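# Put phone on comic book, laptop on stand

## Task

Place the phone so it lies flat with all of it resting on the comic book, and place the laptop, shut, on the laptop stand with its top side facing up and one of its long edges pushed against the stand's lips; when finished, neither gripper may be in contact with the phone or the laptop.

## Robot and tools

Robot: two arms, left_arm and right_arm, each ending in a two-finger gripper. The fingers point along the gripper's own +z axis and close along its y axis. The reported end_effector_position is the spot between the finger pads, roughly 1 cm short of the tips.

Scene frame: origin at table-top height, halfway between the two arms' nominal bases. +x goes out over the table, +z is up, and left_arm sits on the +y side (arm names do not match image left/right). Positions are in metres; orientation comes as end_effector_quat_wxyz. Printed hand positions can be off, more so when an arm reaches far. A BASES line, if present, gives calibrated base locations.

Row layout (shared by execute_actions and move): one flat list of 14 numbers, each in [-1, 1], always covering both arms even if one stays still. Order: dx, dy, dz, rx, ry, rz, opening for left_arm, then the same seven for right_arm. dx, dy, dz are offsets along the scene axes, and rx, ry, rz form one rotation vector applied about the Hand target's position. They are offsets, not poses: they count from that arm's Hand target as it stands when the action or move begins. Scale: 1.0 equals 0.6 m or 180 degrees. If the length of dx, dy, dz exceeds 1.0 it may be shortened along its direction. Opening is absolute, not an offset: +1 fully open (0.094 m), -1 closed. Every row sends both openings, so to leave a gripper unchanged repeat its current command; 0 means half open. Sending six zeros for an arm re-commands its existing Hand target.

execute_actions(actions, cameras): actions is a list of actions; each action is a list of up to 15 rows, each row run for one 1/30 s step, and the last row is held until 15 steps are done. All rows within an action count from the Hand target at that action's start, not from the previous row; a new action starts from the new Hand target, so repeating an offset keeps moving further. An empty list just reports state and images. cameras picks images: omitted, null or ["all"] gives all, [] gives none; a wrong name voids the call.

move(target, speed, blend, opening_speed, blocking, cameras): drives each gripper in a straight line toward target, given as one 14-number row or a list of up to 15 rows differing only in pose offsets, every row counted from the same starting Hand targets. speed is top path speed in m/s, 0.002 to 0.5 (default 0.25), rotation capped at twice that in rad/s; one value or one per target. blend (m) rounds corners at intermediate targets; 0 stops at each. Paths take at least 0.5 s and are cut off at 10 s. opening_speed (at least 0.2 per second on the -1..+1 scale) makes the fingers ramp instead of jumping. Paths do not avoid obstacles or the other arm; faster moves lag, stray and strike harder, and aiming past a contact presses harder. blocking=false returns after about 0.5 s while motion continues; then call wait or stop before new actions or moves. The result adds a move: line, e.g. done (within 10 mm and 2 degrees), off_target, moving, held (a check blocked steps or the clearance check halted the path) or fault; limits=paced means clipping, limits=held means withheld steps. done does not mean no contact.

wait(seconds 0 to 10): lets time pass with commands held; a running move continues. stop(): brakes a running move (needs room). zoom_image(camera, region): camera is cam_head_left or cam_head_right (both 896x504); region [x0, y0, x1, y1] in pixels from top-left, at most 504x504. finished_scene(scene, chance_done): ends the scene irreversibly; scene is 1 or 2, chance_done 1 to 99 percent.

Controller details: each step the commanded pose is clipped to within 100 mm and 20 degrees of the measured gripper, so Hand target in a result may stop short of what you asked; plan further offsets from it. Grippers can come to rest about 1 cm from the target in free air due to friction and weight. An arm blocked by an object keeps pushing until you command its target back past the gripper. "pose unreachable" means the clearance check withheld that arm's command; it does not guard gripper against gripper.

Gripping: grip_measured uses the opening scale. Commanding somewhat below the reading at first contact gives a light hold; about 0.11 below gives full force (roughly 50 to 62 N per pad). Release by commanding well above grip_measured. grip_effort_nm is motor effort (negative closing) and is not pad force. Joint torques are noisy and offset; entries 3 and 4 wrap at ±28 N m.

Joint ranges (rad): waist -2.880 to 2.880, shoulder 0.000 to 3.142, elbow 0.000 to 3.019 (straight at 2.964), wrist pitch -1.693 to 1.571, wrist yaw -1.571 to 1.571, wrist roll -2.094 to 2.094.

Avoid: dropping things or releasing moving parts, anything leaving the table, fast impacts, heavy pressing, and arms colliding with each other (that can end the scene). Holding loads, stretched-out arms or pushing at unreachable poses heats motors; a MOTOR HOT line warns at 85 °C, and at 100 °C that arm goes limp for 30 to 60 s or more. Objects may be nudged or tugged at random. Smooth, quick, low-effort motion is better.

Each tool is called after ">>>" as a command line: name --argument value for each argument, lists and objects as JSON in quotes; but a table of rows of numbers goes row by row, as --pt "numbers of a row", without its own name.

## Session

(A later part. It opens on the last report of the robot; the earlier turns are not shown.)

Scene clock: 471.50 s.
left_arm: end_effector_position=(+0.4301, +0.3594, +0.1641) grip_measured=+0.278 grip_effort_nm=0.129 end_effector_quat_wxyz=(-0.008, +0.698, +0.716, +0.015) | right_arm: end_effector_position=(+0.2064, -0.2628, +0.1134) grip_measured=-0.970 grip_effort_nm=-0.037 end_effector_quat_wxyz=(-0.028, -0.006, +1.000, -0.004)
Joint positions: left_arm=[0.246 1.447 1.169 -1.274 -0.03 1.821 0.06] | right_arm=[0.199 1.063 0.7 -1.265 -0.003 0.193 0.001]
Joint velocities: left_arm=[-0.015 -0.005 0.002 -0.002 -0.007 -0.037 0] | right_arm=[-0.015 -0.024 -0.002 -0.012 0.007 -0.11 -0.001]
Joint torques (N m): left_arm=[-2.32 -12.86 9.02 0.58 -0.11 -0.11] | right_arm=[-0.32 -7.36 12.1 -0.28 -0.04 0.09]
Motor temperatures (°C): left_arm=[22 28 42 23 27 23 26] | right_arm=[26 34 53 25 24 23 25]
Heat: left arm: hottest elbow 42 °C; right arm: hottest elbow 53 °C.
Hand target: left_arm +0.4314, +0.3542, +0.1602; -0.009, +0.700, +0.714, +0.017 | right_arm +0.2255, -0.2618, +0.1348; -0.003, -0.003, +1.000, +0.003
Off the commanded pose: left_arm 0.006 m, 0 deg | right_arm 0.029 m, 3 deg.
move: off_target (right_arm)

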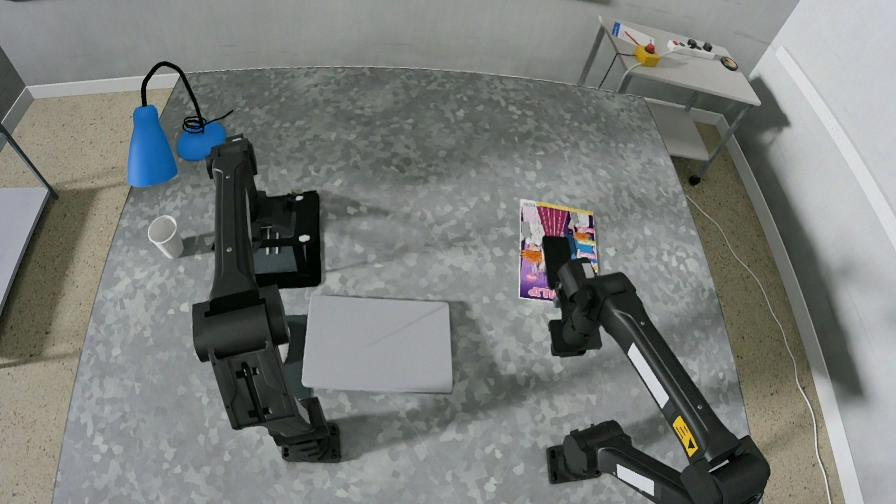

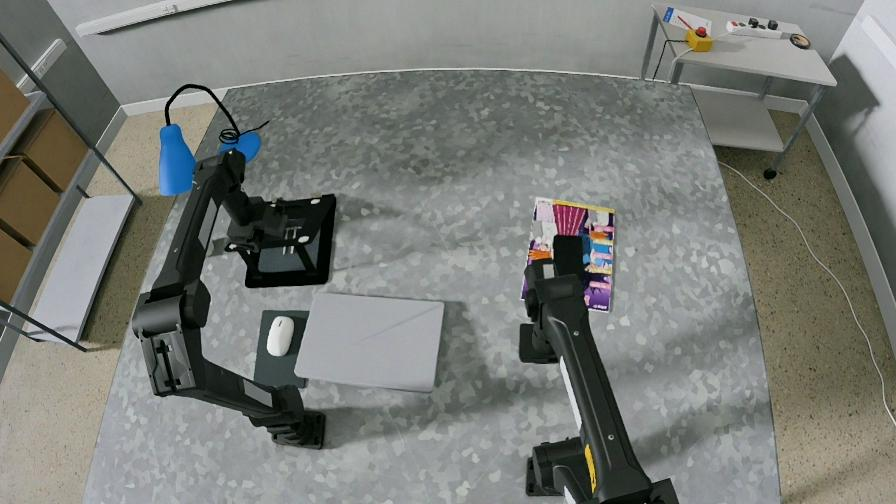

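>>> move --target '[0.003,0,-0.07,0,0,0,0.28,0,0,0,0,0,0,-0.97]' --speed 0.06 --cameras '["cam_head_left","cam_head_right"]'

>>> zoom_image --camera "cam_head_right" --region '[210, 180, 350, 300]'

>>> zoom_image --camera "cam_head_left" --region '[210, 180, 350, 300]'

Scene clock: 476.00 s.
left_arm: end_effector_position=(+0.4315, +0.3592, +0.1248) grip_measured=+0.278 grip_effort_nm=0.129 end_effector_quat_wxyz=(-0.007, +0.698, +0.716, +0.018) | right_arm: end_effector_position=(+0.2064, -0.2628, +0.1134) grip_measured=-0.970 grip_effort_nm=-0.037 end_effector_quat_wxyz=(-0.028, -0.006, +1.000, -0.004)
Joint positions: left_arm=[0.244 1.48 1.096 -1.161 -0.03 1.818 0.06] | right_arm=[0.199 1.063 0.7 -1.265 -0.003 0.193 0.001]
Joint velocities: left_arm=[-0.015 -0.005 0.007 0.002 0.081 0.022 -0.001] | right_arm=[-0.015 -0.024 0.007 0.002 -0.007 0.051 0]
Joint torques (N m): left_arm=[-2.14 -12.69 8.79 0.62 -0.12 -0.08] | right_arm=[-0.38 -7.24 12.1 -0.28 -0.04 0.09]
Motor temperatures (°C): left_arm=[22 28 42 23 27 23 26] | right_arm=[26 34 54 25 24 23 25]
Heat: left arm: hottest elbow 42 °C; right arm: hottest elbow 54 °C.
Hand target: left_arm +0.4327, +0.3538, +0.1183; -0.010, +0.699, +0.714, +0.017 | right_arm +0.2255, -0.2618, +0.1348; -0.003, -0.003, +1.000, +0.003
Off the commanded pose: left_arm 0.008 m, 0 deg | right_arm 0.029 m, 3 deg.
move: off_target (right_arm)

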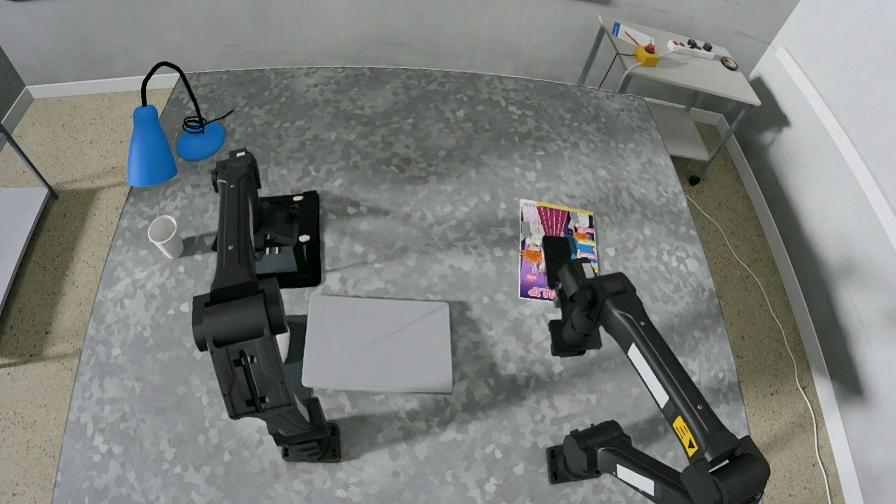

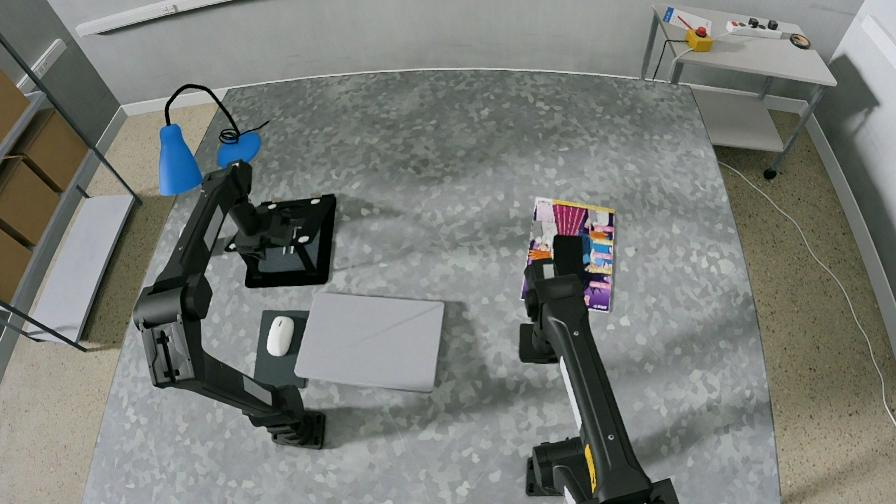

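Scaled by 3.600.

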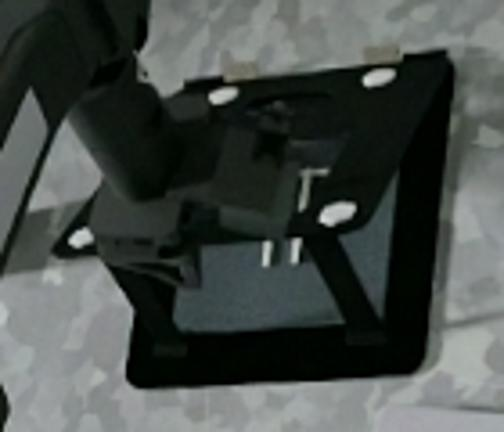

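Scaled by 3.600.

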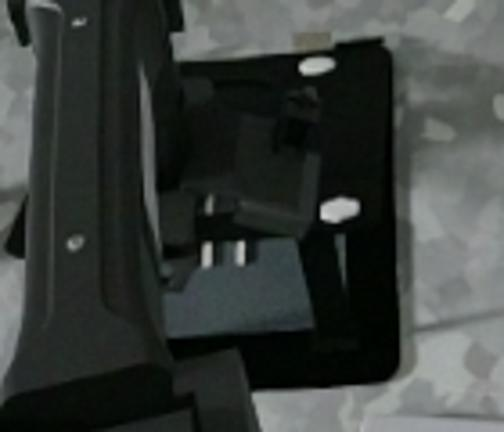

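>>> move --target '[0.003,0,-0.03,0,0,0,0.28,0,0,0,0,0,0,-0.97]' --speed 0.05 --cameras '[]'

>>> move --target '[0,0,0,0,0,0,-0.6,0,0,0,0,0,0,-0.97]' --opening_speed 0.4 --cameras '["cam_head_left","cam_head_right"]'

>>> zoom_image --camera "cam_head_right" --region '[210, 180, 350, 300]'

Scene clock: 479.63 s.
left_arm: end_effector_position=(+0.4335, +0.3591, +0.1071) grip_measured=+0.278 grip_effort_nm=0.129 end_effector_quat_wxyz=(-0.006, +0.698, +0.716, +0.019) | right_arm: end_effector_position=(+0.2064, -0.2628, +0.1134) grip_measured=-0.970 grip_effort_nm=-0.037 end_effector_quat_wxyz=(-0.028, -0.006, +1.000, -0.004)
Joint positions: left_arm=[0.243 1.504 1.071 -1.112 -0.03 1.817 0.06] | right_arm=[0.199 1.063 0.7 -1.265 -0.003 0.193 0.001]
Joint velocities: left_arm=[-0.005 -0.015 -0.002 -0.002 -0.037 0.066 -0.001] | right_arm=[0.005 -0.015 0.002 -0.007 0.022 -0.066 0]
Joint torques (N m): left_arm=[-2.73 -12.4 8.36 0.58 -0.14 -0.05] | right_arm=[-0.26 -7.24 12.07 -0.28 -0.05 0.09]
Motor temperatures (°C): left_arm=[22 28 42 23 27 23 26] | right_arm=[26 34 54 25 24 23 25]
Heat: left arm: hottest elbow 42 °C; right arm: hottest elbow 54 °C.
Hand target: left_arm +0.4344, +0.3536, +0.1003; -0.009, +0.699, +0.714, +0.017 | right_arm +0.2255, -0.2618, +0.1348; -0.003, -0.003, +1.000, +0.003
Off the commanded pose: left_arm 0.009 m, 1 deg | right_arm 0.029 m, 3 deg.
move: off_target (right_arm)
No camera images: "cameras" was empty.

Scene clock: 482.03 s.
left_arm: end_effector_position=(+0.4323, +0.3598, +0.1051) grip_measured=-0.409 grip_effort_nm=-1.004 end_effector_quat_wxyz=(-0.009, +0.682, +0.731, +0.020) | right_arm: end_effector_position=(+0.2064, -0.2628, +0.1134) grip_measured=-0.970 grip_effort_nm=-0.042 end_effector_quat_wxyz=(-0.028, -0.006, +1.000, -0.004)
Joint positions: left_arm=[0.243 1.504 1.066 -1.107 -0.036 1.775 0.028] | right_arm=[0.199 1.063 0.7 -1.265 -0.003 0.193 0.001]
Joint velocities: left_arm=[0.005 -0.015 -0.012 -0.007 -0.022 -0.037 0] | right_arm=[0.005 0.005 -0.002 0.007 -0.081 -0.051 0.001]
Joint torques (N m): left_arm=[-2.02 -12.63 9.06 0.54 0.12 0.34] | right_arm=[-0.26 -7.24 12.11 -0.28 -0.04 0.09]
Motor temperatures (°C): left_arm=[22 28 41 23 27 23 26] | right_arm=[26 34 54 25 24 23 25]
Heat: left arm: hottest elbow 41 °C; right arm: hottest elbow 54 °C.
Hand target: left_arm +0.4345, +0.3536, +0.1004; -0.009, +0.700, +0.714, +0.017 | right_arm +0.2255, -0.2618, +0.1348; -0.003, -0.003, +1.000, +0.003
Off the commanded pose: left_arm 0.008 m, 3 deg | right_arm 0.029 m, 3 deg.
move: off_target (left_arm, right_arm)

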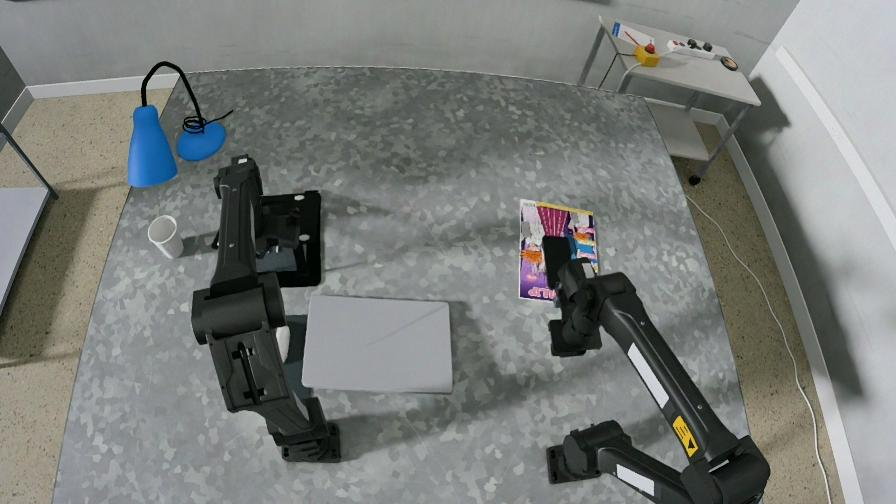

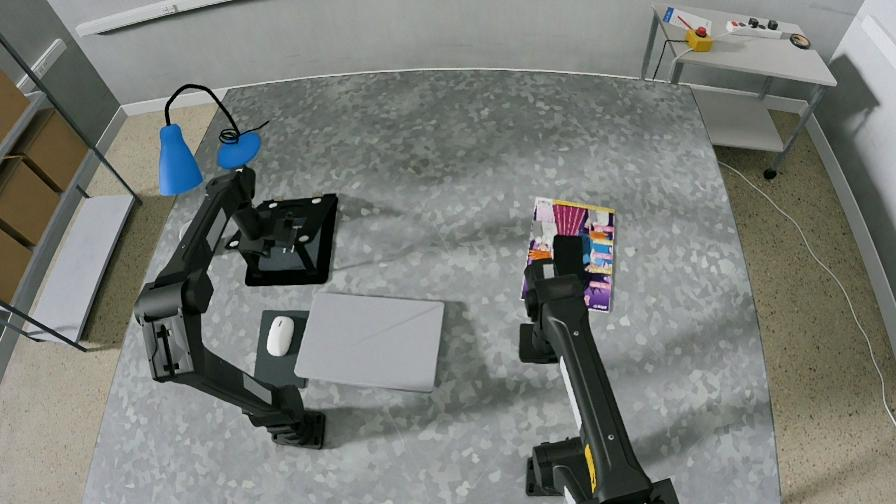

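Scaled by 3.600.

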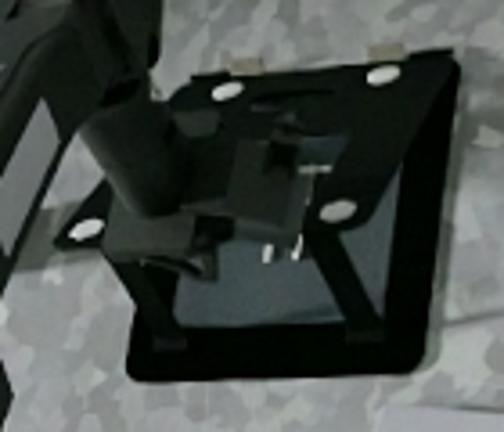

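>>> move --target '[0.0,-0.455,0.02,0,0,0,-0.6,0,0,0,0,0,0,-0.97]' --speed 0.12 --cameras '["cam_head_left","cam_head_right"]'

>>> zoom_image --camera "cam_head_left" --region '[260, 150, 480, 410]'

Scene clock: 487.97 s.
left_arm: end_effector_position=(+0.4214, +0.0942, +0.1055) grip_measured=-0.415 grip_effort_nm=-1.009 end_effector_quat_wxyz=(-0.007, +0.691, +0.723, +0.019) | right_arm: end_effector_position=(+0.2064, -0.2628, +0.1134) grip_measured=-0.970 grip_effort_nm=-0.042 end_effector_quat_wxyz=(-0.028, -0.006, +1.000, -0.004)
Joint positions: left_arm=[-0.409 1.517 1.082 -1.134 -0.04 1.145 0.027] | right_arm=[0.199 1.063 0.7 -1.265 -0.003 0.193 0.001]
Joint velocities: left_arm=[-0.015 -0.015 0.002 -0.012 0.022 0.081 0] | right_arm=[0.005 -0.034 -0.012 -0.007 0.022 0.007 -0.001]
Joint torques (N m): left_arm=[-2.9 -11.69 14.32 -0.85 0.11 0.01] | right_arm=[-0.32 -7.18 12.1 -0.29 -0.04 0.09]
Motor temperatures (°C): left_arm=[22 28 42 23 27 23 27] | right_arm=[26 34 54 25 24 23 25]
Heat: left arm: hottest elbow 42 °C; right arm: hottest elbow 54 °C.
Hand target: left_arm +0.4320, +0.0804, +0.1150; -0.006, +0.699, +0.714, +0.017 | right_arm +0.2255, -0.2618, +0.1348; -0.003, -0.003, +1.000, +0.003
Off the commanded pose: left_arm 0.020 m, 1 deg | right_arm 0.029 m, 3 deg.
move: off_target (left_arm, right_arm)

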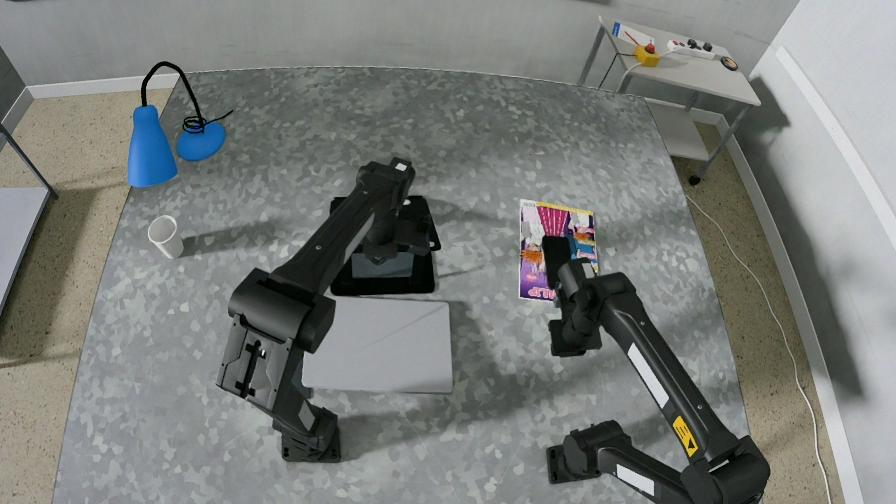

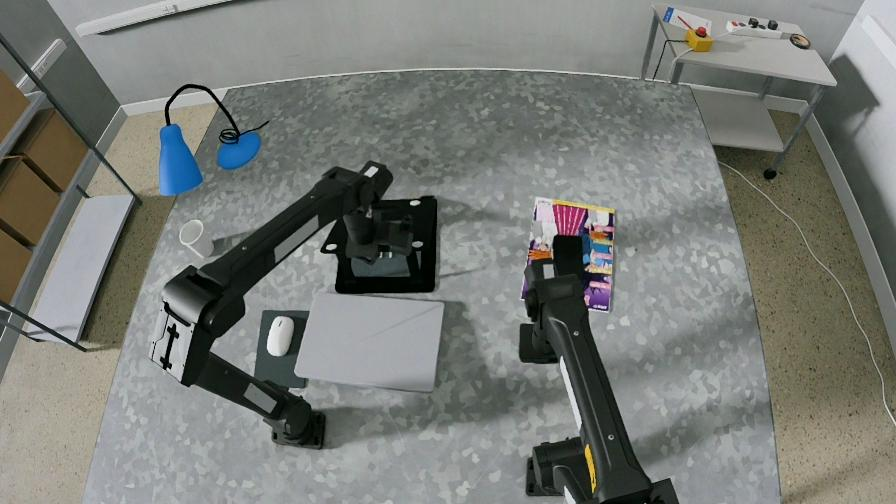

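Scaled by 1.938.

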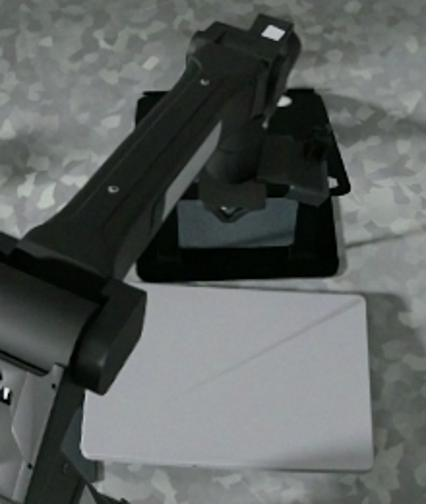

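>>> move --target '[0.063,0.01,0,0,0,0,-0.6,0,0,0,0,0,0,-0.97]' --speed 0.08 --cameras '["cam_head_left"]'

Scene clock: 491.87 s.
left_arm: end_effector_position=(+0.4512, +0.0864, +0.1068) grip_measured=-0.415 grip_effort_nm=-1.009 end_effector_quat_wxyz=(-0.009, +0.694, +0.719, +0.017) | right_arm: end_effector_position=(+0.2064, -0.2628, +0.1134) grip_measured=-0.970 grip_effort_nm=-0.032 end_effector_quat_wxyz=(-0.028, -0.006, +1.000, -0.004)
Joint positions: left_arm=[-0.399 1.594 1.176 -1.157 -0.038 1.165 0.027] | right_arm=[0.199 1.063 0.7 -1.265 -0.003 0.193 0.001]
Joint velocities: left_arm=[-0.005 -0.005 0.007 -0.007 -0.11 -0.051 0] | right_arm=[-0.015 0.005 0.007 0.002 0.051 0.022 0]
Joint torques (N m): left_arm=[-0.67 -11.52 14.38 -0.36 0.02 0.27] | right_arm=[-0.32 -7.24 12.1 -0.25 -0.04 0.09]
Motor temperatures (°C): left_arm=[22 28 42 23 27 23 27] | right_arm=[26 34 54 25 24 23 25]
Heat: left arm: hottest elbow 42 °C; right arm: hottest elbow 54 °C.
Hand target: left_arm +0.4698, +0.0858, +0.1145; -0.006, +0.699, +0.714, +0.017 | right_arm +0.2255, -0.2618, +0.1348; -0.003, -0.003, +1.000, +0.003
Off the commanded pose: left_arm 0.020 m, 1 deg | right_arm 0.029 m, 3 deg.
move: off_target (left_arm, right_arm)
Images, in order (width x height): cam_head_left 896x504.

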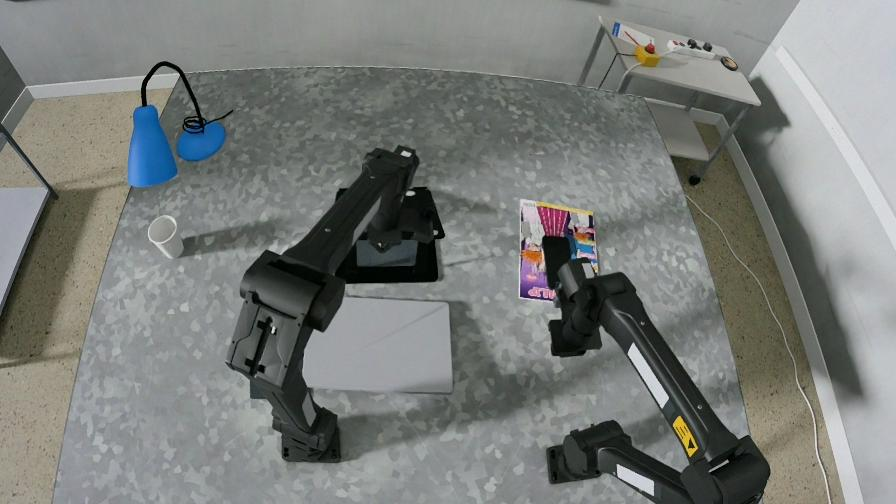

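>>> move --target '[-0.03,0.001,-0.012,0,0,0,0.28,0,0,0,0,0,0,-0.97]' --opening_speed 0.6 --cameras '[]'

>>> move --pt "0 0 0.3 0 0 0 0.28 0 0 0 0 0 0 -0.97" --pt "-0.2 0.25 0.4 0 0 0 0.28 0 0 0 0 0 0 -0.97" --cameras '["cam_head_left","cam_head_right"]'

>>> zoom_image --camera "cam_head_left" --region '[290, 160, 480, 410]'

Scene clock: 496.30 s.
left_arm: end_effector_position=(+0.4511, +0.0861, +0.1066) grip_measured=+0.277 grip_effort_nm=0.129 end_effector_quat_wxyz=(-0.009, +0.697, +0.717, +0.016) | right_arm: end_effector_position=(+0.2064, -0.2628, +0.1134) grip_measured=-0.970 grip_effort_nm=-0.037 end_effector_quat_wxyz=(-0.028, -0.006, +1.000, -0.004)
Joint positions: left_arm=[-0.399 1.595 1.177 -1.157 -0.036 1.171 0.06] | right_arm=[0.199 1.063 0.7 -1.265 -0.003 0.193 0.001]
Joint velocities: left_arm=[0.005 -0.005 -0.007 -0.007 0.066 -0.022 0.001] | right_arm=[-0.005 0.005 -0.012 -0.007 -0.095 -0.007 0]
Joint torques (N m): left_arm=[-1.73 -14.86 9.02 0.27 -0.02 0.05] | right_arm=[-0.38 -7.24 12.11 -0.28 -0.04 0.08]
Motor temperatures (°C): left_arm=[22 28 42 23 27 23 27] | right_arm=[26 34 54 25 24 23 25]
Heat: left arm: hottest elbow 42 °C; right arm: hottest elbow 54 °C.
Hand target: left_arm +0.4517, +0.0866, +0.1075; -0.006, +0.700, +0.714, +0.017 | right_arm +0.2255, -0.2618, +0.1348; -0.003, -0.003, +1.000, +0.003
Off the commanded pose: left_arm 0.001 m, 1 deg | right_arm 0.029 m, 3 deg.
move: off_target (right_arm)
No camera images: "cameras" was empty.

Scene clock: 498.93 s.
left_arm: end_effector_position=(+0.3407, +0.2359, +0.3496) grip_measured=+0.279 grip_effort_nm=0.090 end_effector_quat_wxyz=(+0.044, +0.699, +0.711, +0.065) | right_arm: end_effector_position=(+0.2064, -0.2628, +0.1134) grip_measured=-0.970 grip_effort_nm=-0.037 end_effector_quat_wxyz=(-0.028, -0.006, +1.000, -0.004)
Joint positions: left_arm=[-0.069 1.075 1.33 -1.674 -0.037 1.515 0.06] | right_arm=[0.199 1.063 0.7 -1.265 -0.003 0.193 0.001]
Joint velocities: left_arm=[-0.015 -0.005 0.002 -0.022 -0.051 -0.081 0] | right_arm=[-0.015 -0.005 -0.007 -0.007 -0.037 0.066 0.001]
Joint torques (N m): left_arm=[-0.97 -7.71 9.54 0.2 0.11 0.08] | right_arm=[-0.32 -7.3 12.1 -0.28 -0.04 0.09]
Motor temperatures (°C): left_arm=[22 28 43 23 27 23 27] | right_arm=[26 34 54 25 24 23 25]
Heat: left arm: hottest elbow 43 °C; right arm: hottest elbow 54 °C.
Hand target: left_arm +0.3371, +0.2398, +0.3479; -0.007, +0.699, +0.715, +0.017 | right_arm +0.2255, -0.2618, +0.1348; -0.003, -0.003, +1.000, +0.003
Off the commanded pose: left_arm 0.009 m, 8 deg | right_arm 0.029 m, 3 deg.
joint sent to its limit (left arm) — joint 4 (wrist pitch), lower limit. The joint targets are off in position and orientation.
move: off_target (left_arm, right_arm)

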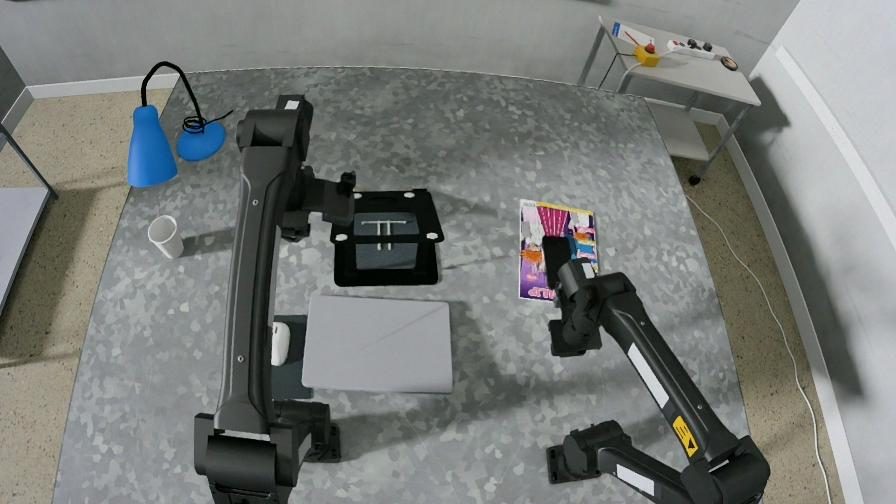

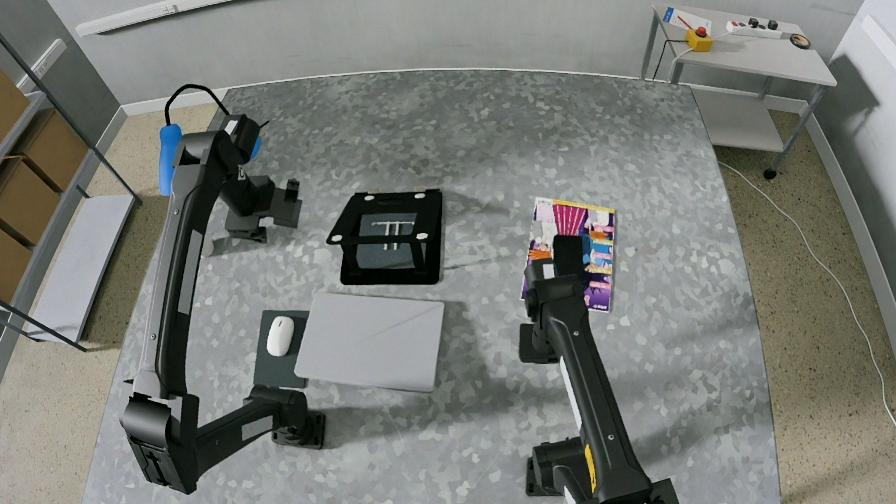

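Scaled by 2.016.

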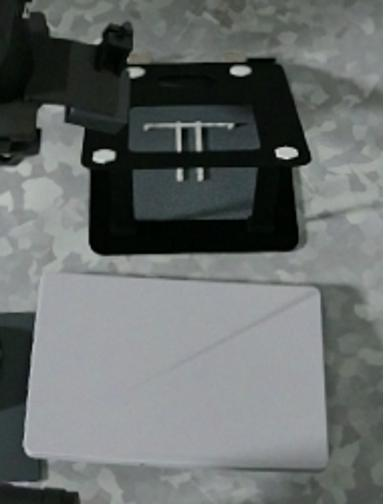

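>>> move --pt "0.195 -0.24 -0.2 0 0 0 0.28 0 0 0 0 0 0 -0.97" --pt "0.195 -0.25 -0.41 0 0 0 0.28 0 0 0 0 0 0 -0.97" --speed '[0.25,0.1]' --cameras '["cam_head_left","cam_head_right"]'

>>> zoom_image --camera "cam_head_right" --region '[300, 160, 460, 310]'

Scene clock: 544.83 s.
left_arm: end_effector_position=(+0.4515, +0.0925, +0.1080) grip_measured=+0.279 grip_effort_nm=0.095 end_effector_quat_wxyz=(-0.005, +0.698, +0.716, +0.018) | right_arm: end_effector_position=(+0.2064, -0.2628, +0.1134) grip_measured=-0.970 grip_effort_nm=-0.032 end_effector_quat_wxyz=(-0.028, -0.006, +1.000, -0.004)
Joint positions: left_arm=[-0.386 1.583 1.166 -1.148 -0.038 1.188 0.06] | right_arm=[0.199 1.063 0.7 -1.265 -0.003 0.193 0.001]
Joint velocities: left_arm=[-0.015 -0.005 -0.012 0.002 0.037 -0.007 -0.002] | right_arm=[-0.005 0.005 -0.022 -0.007 0.022 0.022 -0.001]
Joint torques (N m): left_arm=[-2.2 -13.22 8.58 0.57 0.04 -0.09] | right_arm=[-0.44 -7.3 12.1 -0.27 -0.04 0.09]
Motor temperatures (°C): left_arm=[22 28 41 23 26 23 27] | right_arm=[26 34 55 25 24 23 25]
Heat: left arm: hottest elbow 41 °C; right arm: hottest elbow 55 °C.
Hand target: left_arm +0.4491, +0.0863, +0.1020; -0.006, +0.700, +0.714, +0.017 | right_arm +0.2255, -0.2618, +0.1348; -0.003, -0.003, +1.000, +0.003
Off the commanded pose: left_arm 0.007 m, 0 deg | right_arm 0.029 m, 3 deg.
move: off_target (right_arm)

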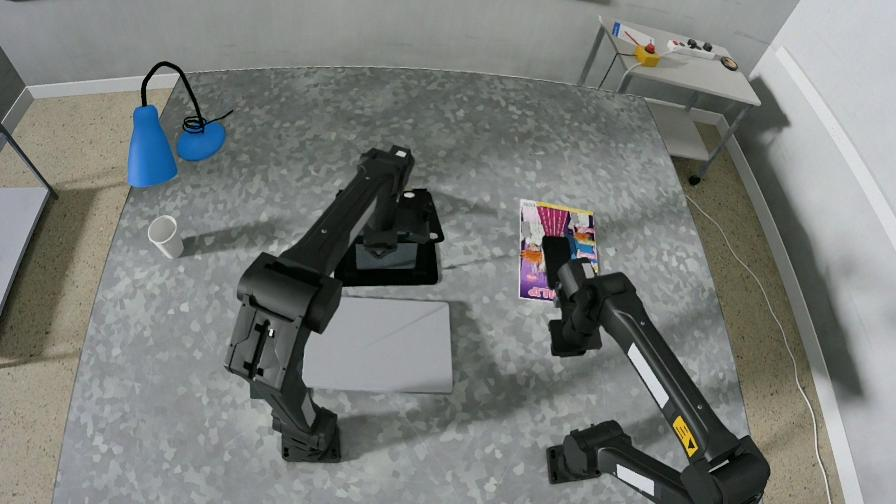

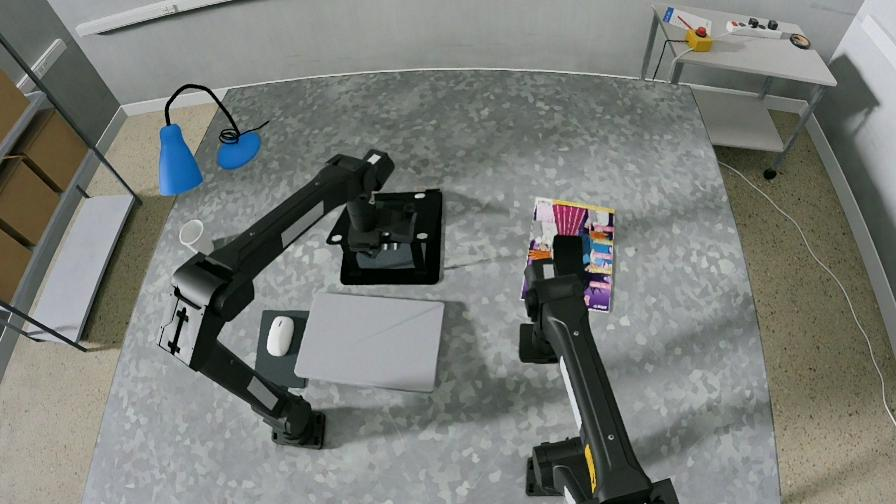

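Scaled by 3.150.

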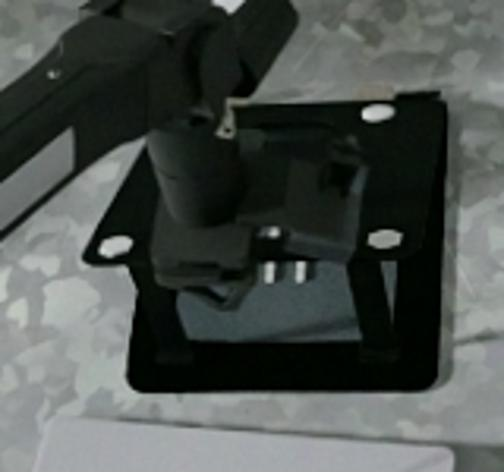

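>>> move --target '[0.004,0.01,0.0,0,0,0,-0.6,0,0,0,0,0,0,-0.97]' --opening_speed 0.4 --cameras '[]'

>>> move --target '[0.14,0.01,0.01,0,0,0,-0.6,0,0,0,0,0,0,-0.97]' --speed 0.1 --cameras '["cam_head_left"]'

Scene clock: 549.53 s.
left_arm: end_effector_position=(+0.4496, +0.0933, +0.1062) grip_measured=-0.411 grip_effort_nm=-1.009 end_effector_quat_wxyz=(-0.007, +0.695, +0.719, +0.017) | right_arm: end_effector_position=(+0.2064, -0.2628, +0.1134) grip_measured=-0.970 grip_effort_nm=-0.037 end_effector_quat_wxyz=(-0.028, -0.006, +1.000, -0.004)
Joint positions: left_arm=[-0.386 1.583 1.161 -1.148 -0.038 1.179 0.028] | right_arm=[0.199 1.063 0.7 -1.265 -0.003 0.192 0.001]
Joint velocities: left_arm=[-0.005 -0.015 -0.012 0.017 -0.066 0.007 0] | right_arm=[-0.005 -0.024 -0.012 -0.012 -0.051 0.022 -0.001]
Joint torques (N m): left_arm=[-2.26 -13.86 9.09 0.76 0.04 0.17] | right_arm=[-0.38 -7.3 12.07 -0.28 -0.05 0.09]
Motor temperatures (°C): left_arm=[22 27 41 23 26 23 27] | right_arm=[26 34 55 25 24 23 25]
Heat: left arm: hottest elbow 41 °C; right arm: hottest elbow 55 °C.
Hand target: left_arm +0.4515, +0.0924, +0.1019; -0.007, +0.700, +0.714, +0.017 | right_arm +0.2255, -0.2618, +0.1348; -0.003, -0.003, +1.000, +0.003
Off the commanded pose: left_arm 0.005 m, 1 deg | right_arm 0.029 m, 3 deg.
move: off_target (right_arm)
No camera images: "cameras" was empty.

Scene clock: 550.93 s.
left_arm: end_effector_position=(+0.5140, +0.0934, +0.1068) grip_measured=-0.412 grip_effort_nm=-1.013 end_effector_quat_wxyz=(-0.009, +0.703, +0.711, +0.016) | right_arm: end_effector_position=(+0.2064, -0.2628, +0.1134) grip_measured=-0.970 grip_effort_nm=-0.037 end_effector_quat_wxyz=(-0.028, -0.006, +1.000, -0.004)
Joint positions: left_arm=[-0.341 1.731 1.353 -1.194 -0.038 1.247 0.028] | right_arm=[0.199 1.063 0.7 -1.265 -0.003 0.192 0.001]
Joint velocities: left_arm=[-0.005 -0.005 -0.002 0.007 -0.051 -0.022 0] | right_arm=[0.005 0.005 0.002 -0.002 0.007 0.007 0.001]
Joint torques (N m): left_arm=[1.08 -13.04 14.65 -0.02 0 0.11] | right_arm=[-0.38 -7.3 12.1 -0.28 -0.04 0.09]
Motor temperatures (°C): left_arm=[22 28 42 23 26 23 27] | right_arm=[26 34 55 25 24 23 25]
Heat: left arm: hottest elbow 42 °C; right arm: hottest elbow 55 °C.
Hand target: left_arm +0.5357, +0.0974, +0.1070; -0.007, +0.699, +0.714, +0.017 | right_arm +0.2255, -0.2618, +0.1348; -0.003, -0.004, +1.000, +0.003
Off the commanded pose: left_arm 0.022 m, 1 deg | right_arm 0.029 m, 3 deg.
move: off_target (left_arm, right_arm)
Images, in order (width x height): cam_head_left 896x504.

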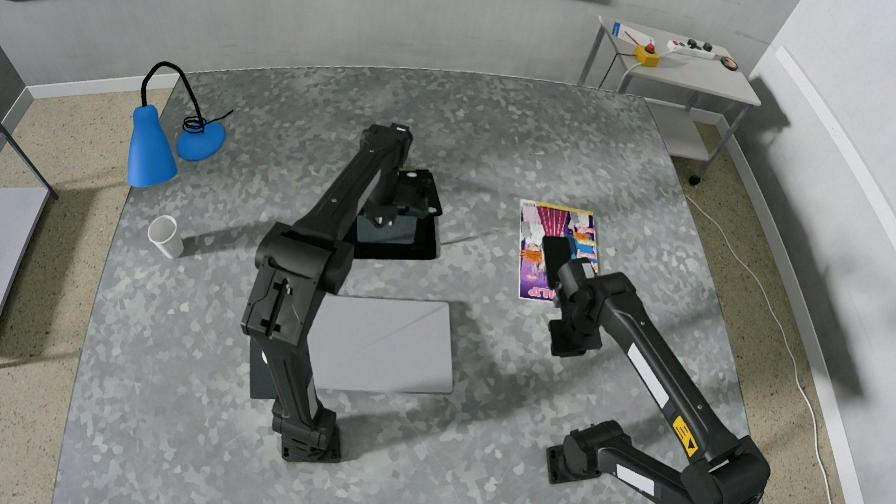

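>>> move --target '[-0.035,-0.006,0.0,0,0,0,0.28,0,0,0,0,0,0,-0.97]' --opening_speed 0.6 --cameras '[]'

>>> move --pt "0 0 0.2 0 0 0 0.28 0 0 0 0 0 0 -0.97" --pt "-0.1 0 0.25 0 0 0.1 0.28 0 0 0 0 0 0 -0.97" --pt "-0.65 -0.01 0.15 0 0 0.5 0.28 0 0 0 0 0 0 -0.97" --blend 0.03 --cameras '["cam_head_left","cam_head_right"]'

Scene clock: 561.13 s.
left_arm: end_effector_position=(+0.5140, +0.0934, +0.1069) grip_measured=+0.277 grip_effort_nm=0.134 end_effector_quat_wxyz=(-0.009, +0.703, +0.711, +0.016) | right_arm: end_effector_position=(+0.2064, -0.2628, +0.1134) grip_measured=-0.970 grip_effort_nm=-0.037 end_effector_quat_wxyz=(-0.028, -0.006, +1.000, -0.004)
Joint positions: left_arm=[-0.341 1.731 1.353 -1.195 -0.038 1.247 0.06] | right_arm=[0.199 1.063 0.7 -1.265 -0.003 0.192 0.001]
Joint velocities: left_arm=[0.005 -0.015 0.002 -0.002 -0.007 0.007 0] | right_arm=[-0.015 -0.015 -0.002 -0.012 0.022 -0.081 0.002]
Joint torques (N m): left_arm=[-0.91 -17.38 9.17 0.36 0.04 -0.07] | right_arm=[-0.32 -7.3 12.11 -0.27 -0.04 0.09]
Motor temperatures (°C): left_arm=[22 28 42 23 26 23 27] | right_arm=[26 34 55 25 24 23 25]
Heat: left arm: hottest elbow 42 °C; right arm: hottest elbow 55 °C.
Hand target: left_arm +0.5147, +0.0940, +0.1073; -0.007, +0.700, +0.714, +0.017 | right_arm +0.2255, -0.2618, +0.1348; -0.003, -0.004, +1.000, +0.003
Off the commanded pose: left_arm 0.001 m, 1 deg | right_arm 0.029 m, 3 deg.
move: off_target (right_arm)
No camera images: "cameras" was empty.

Scene clock: 565.93 s.
left_arm: end_effector_position=(+0.1311, +0.0890, +0.2024) grip_measured=+0.279 grip_effort_nm=0.095 end_effector_quat_wxyz=(-0.015, -0.013, +1.000, +0.000) | right_arm: end_effector_position=(+0.2064, -0.2628, +0.1134) grip_measured=-0.970 grip_effort_nm=-0.037 end_effector_quat_wxyz=(-0.028, -0.006, +1.000, -0.004)
Joint positions: left_arm=[-1.003 0.793 0.793 -1.588 0.025 -0.999 0.06] | right_arm=[0.199 1.063 0.7 -1.265 -0.003 0.192 0.001]
Joint velocities: left_arm=[-0.015 -0.015 0.002 0.012 -0.066 -0.022 0] | right_arm=[0.005 -0.005 -0.002 -0.007 -0.051 -0.081 0]
Joint torques (N m): left_arm=[-2.96 -3.78 9.2 -0.17 -0.16 -0.11] | right_arm=[-0.32 -7.3 12.11 -0.25 -0.04 0.09]
Motor temperatures (°C): left_arm=[22 28 42 23 26 23 27] | right_arm=[26 34 55 25 24 23 25]
Heat: left arm: hottest elbow 42 °C; right arm: hottest elbow 55 °C.
Hand target: left_arm +0.1265, +0.0919, +0.2005; -0.016, -0.010, +1.000, +0.005 | right_arm +0.2255, -0.2618, +0.1348; -0.003, -0.004, +1.000, +0.003
Off the commanded pose: left_arm 0.008 m, 1 deg | right_arm 0.029 m, 3 deg.
move: off_target (right_arm)

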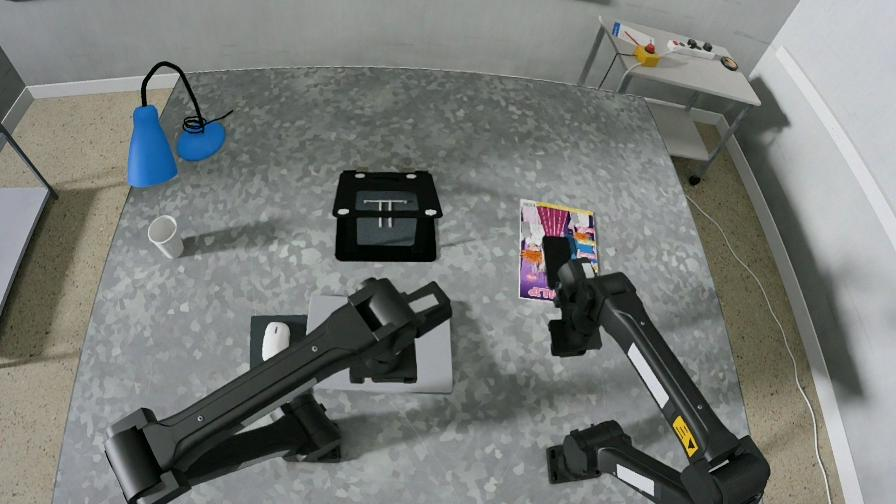

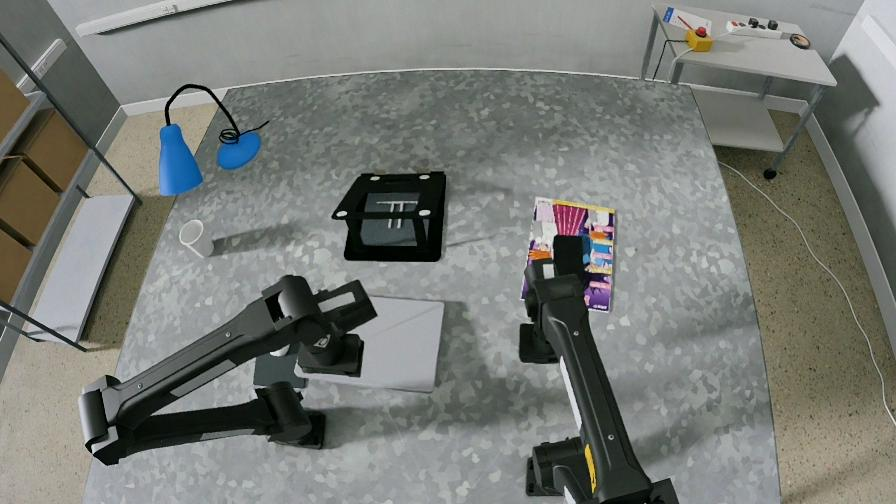

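>>> move --pt "-0.045 -0.008 -0.08 0 0 0 0.6 0 0 0 0 0 0 -0.97" --pt "-0.045 -0.008 -0.315 0 0 0 0.6 0 0 0 0 0 0 -0.97" --speed '[0.2,0.12]' --cameras '["cam_head_left","cam_head_right"]'

>>> zoom_image --camera "cam_head_left" --region '[280, 280, 480, 480]'

Scene clock: 570.50 s.
left_arm: end_effector_position=(+0.0996, +0.0873, +0.0165) grip_measured=+0.598 grip_effort_nm=0.125 end_effector_quat_wxyz=(-0.016, -0.013, +1.000, +0.000) | right_arm: end_effector_position=(+0.2064, -0.2628, +0.1134) grip_measured=-0.970 grip_effort_nm=-0.032 end_effector_quat_wxyz=(-0.028, -0.006, +1.000, -0.004)
Joint positions: left_arm=[-1.16 0.951 0.35 -0.982 0.029 -1.156 0.075] | right_arm=[0.199 1.063 0.7 -1.265 -0.003 0.192 0.001]
Joint velocities: left_arm=[-0.015 -0.015 0.007 -0.012 0.051 -0.037 0] | right_arm=[-0.005 -0.015 0.012 0.002 -0.066 0.051 0.001]
Joint torques (N m): left_arm=[-2.32 -2.14 7.6 0.7 -0.15 -0.11] | right_arm=[-0.5 -7.3 12.11 -0.32 -0.04 0.09]
Motor temperatures (°C): left_arm=[22 28 42 23 26 23 27] | right_arm=[26 34 55 25 24 23 25]
Heat: left arm: hottest elbow 42 °C; right arm: hottest elbow 55 °C.
Hand target: left_arm +0.0968, +0.0884, +0.0122; -0.016, -0.010, +1.000, +0.004 | right_arm +0.2255, -0.2618, +0.1348; -0.003, -0.004, +1.000, +0.003
Off the commanded pose: left_arm 0.005 m, 1 deg | right_arm 0.029 m, 3 deg.
move: off_target (right_arm)

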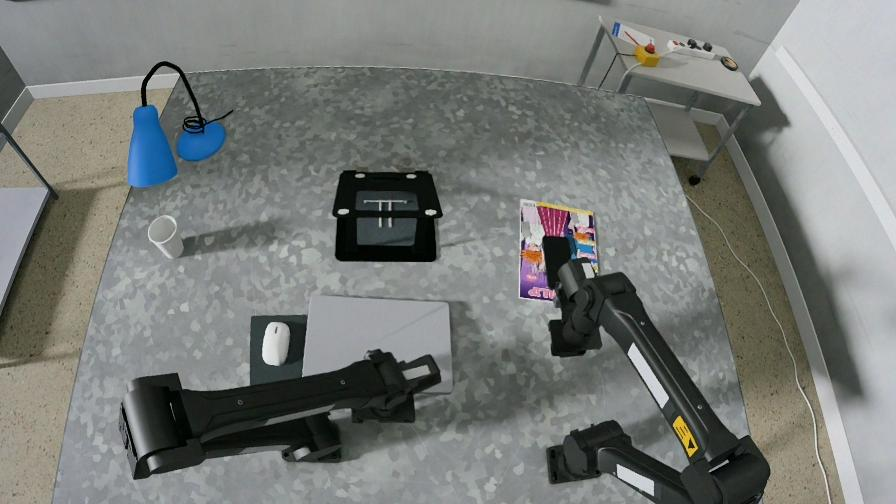

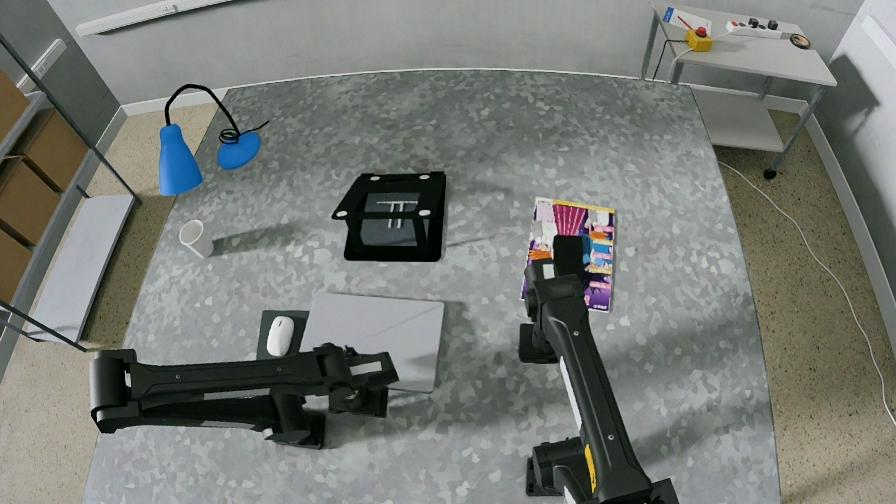

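Scaled by 2.520.

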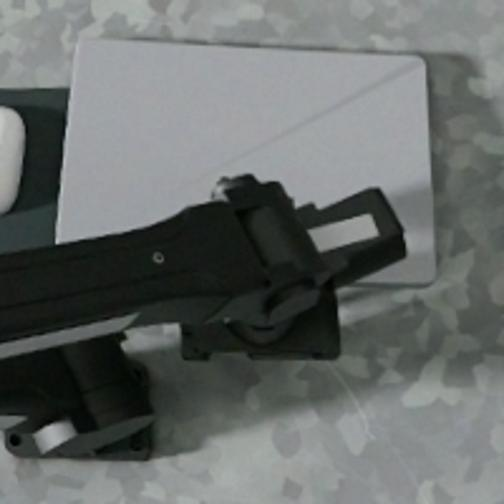

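>>> move --target '[0.235,0,0.008,0,0,0,0.6,0,0,0,0,0,0,-0.97]' --speed 0.1 --cameras '["cam_head_left"]'

>>> zoom_image --camera "cam_head_left" --region '[280, 220, 490, 430]'

Scene clock: 574.47 s.
left_arm: end_effector_position=(+0.2006, +0.1029, +0.0109) grip_measured=+0.598 grip_effort_nm=0.115 end_effector_quat_wxyz=(-0.050, +0.000, +0.998, +0.023) | right_arm: end_effector_position=(+0.2064, -0.2628, +0.1134) grip_measured=-0.970 grip_effort_nm=-0.042 end_effector_quat_wxyz=(-0.028, -0.006, +1.000, -0.004)
Joint positions: left_arm=[-0.699 1.233 0.502 -0.946 0.026 -0.669 0.075] | right_arm=[0.199 1.063 0.7 -1.265 -0.003 0.192 0.001]
Joint velocities: left_arm=[-0.005 -0.005 0.002 0.007 -0.007 0.022 0] | right_arm=[0.005 -0.015 0.002 -0.017 -0.051 -0.007 -0.002]
Joint torques (N m): left_arm=[1.03 -4.42 12.66 1.81 -0.74 0.06] | right_arm=[-0.32 -7.3 12.11 -0.29 -0.04 0.08]
Motor temperatures (°C): left_arm=[22 28 42 23 27 23 27] | right_arm=[26 34 55 25 24 23 25]
Heat: left arm: hottest elbow 42 °C; right arm: hottest elbow 55 °C.
Hand target: left_arm +0.2372, +0.0874, +0.0156; -0.016, -0.010, +1.000, +0.007 | right_arm +0.2255, -0.2618, +0.1348; -0.003, -0.004, +1.000, +0.003
Off the commanded pose: left_arm 0.040 m, 5 deg | right_arm 0.029 m, 3 deg.
move: off_target (left_arm, right_arm)
Images, in order (width x height): cam_head_left 896x504.

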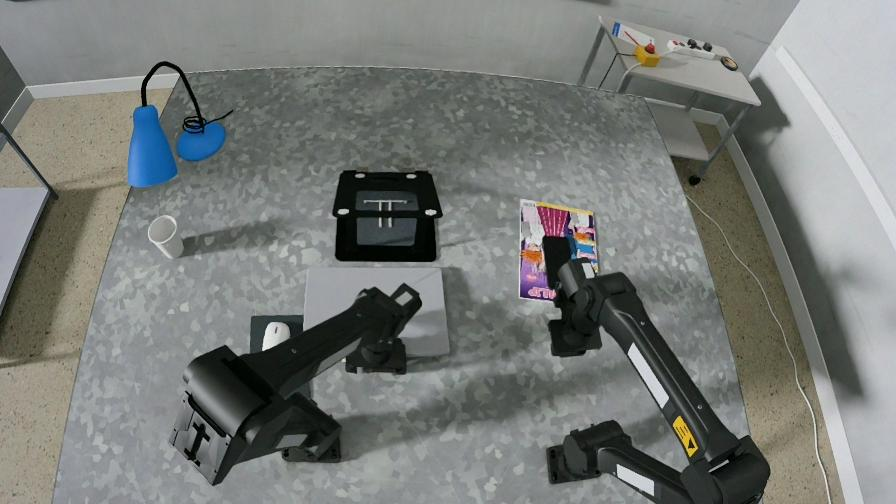

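Scaled by 2.400.

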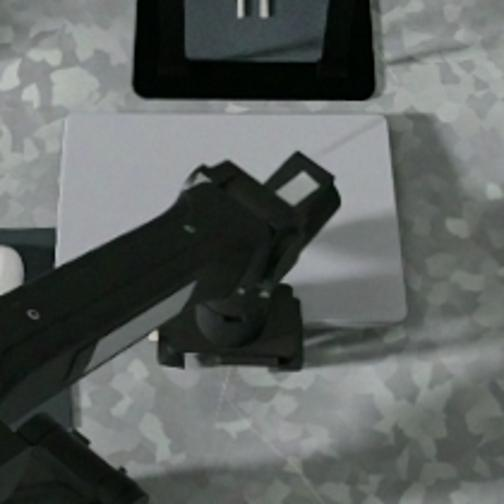

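>>> move --target '[0.037,0,0.0,0,0,0,0.6,0,0,0,0,0,0,-0.97]' --speed 0.06 --cameras '["cam_head_left"]'

>>> zoom_image --camera "cam_head_left" --region '[280, 220, 490, 430]'

Scene clock: 579.03 s.
left_arm: end_effector_position=(+0.2205, +0.1022, +0.0111) grip_measured=+0.598 grip_effort_nm=0.120 end_effector_quat_wxyz=(-0.049, -0.002, +0.999, +0.023) | right_arm: end_effector_position=(+0.2064, -0.2628, +0.1134) grip_measured=-0.970 grip_effort_nm=-0.037 end_effector_quat_wxyz=(-0.028, -0.006, +1.000, -0.004)
Joint positions: left_arm=[-0.653 1.28 0.541 -0.938 0.021 -0.626 0.075] | right_arm=[0.199 1.063 0.7 -1.265 -0.003 0.192 0.001]
Joint velocities: left_arm=[-0.005 0.005 -0.017 -0.002 0.066 -0.022 0] | right_arm=[0.005 -0.005 -0.012 -0.012 0.007 0.007 -0.001]
Joint torques (N m): left_arm=[0.62 -4.19 13.03 1.57 -0.61 0.09] | right_arm=[-0.38 -7.36 12.1 -0.31 -0.05 0.09]
Motor temperatures (°C): left_arm=[22 27 43 23 27 23 27] | right_arm=[26 34 55 25 24 23 25]
Heat: left arm: hottest elbow 43 °C; right arm: hottest elbow 55 °C.
Hand target: left_arm +0.2594, +0.0871, +0.0155; -0.016, -0.010, +1.000, +0.007 | right_arm +0.2255, -0.2618, +0.1348; -0.003, -0.004, +1.000, +0.003
Off the commanded pose: left_arm 0.042 m, 4 deg | right_arm 0.029 m, 3 deg.
move: off_target (left_arm, right_arm)
Images, in order (width x height): cam_head_left 896x504.

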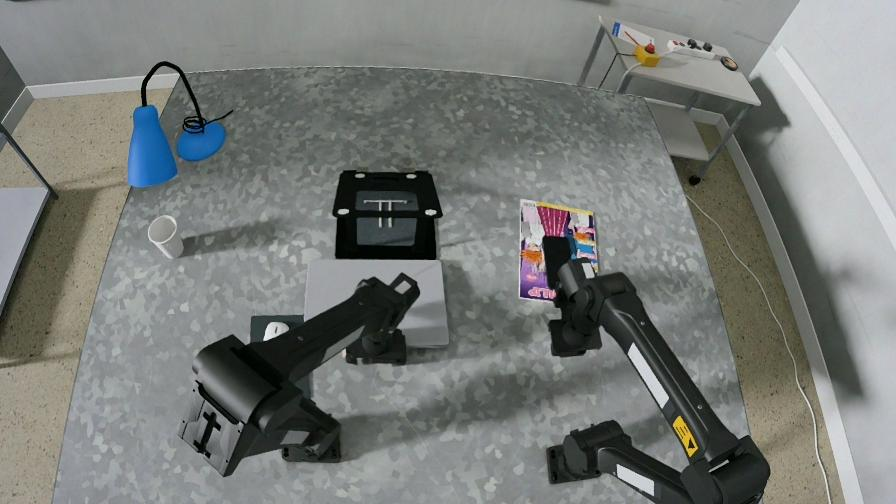

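Scaled by 2.400.

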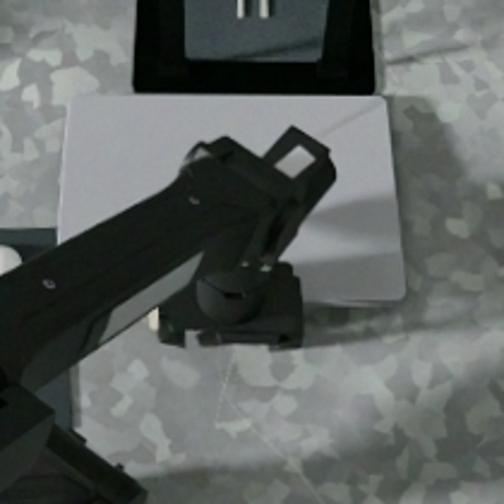

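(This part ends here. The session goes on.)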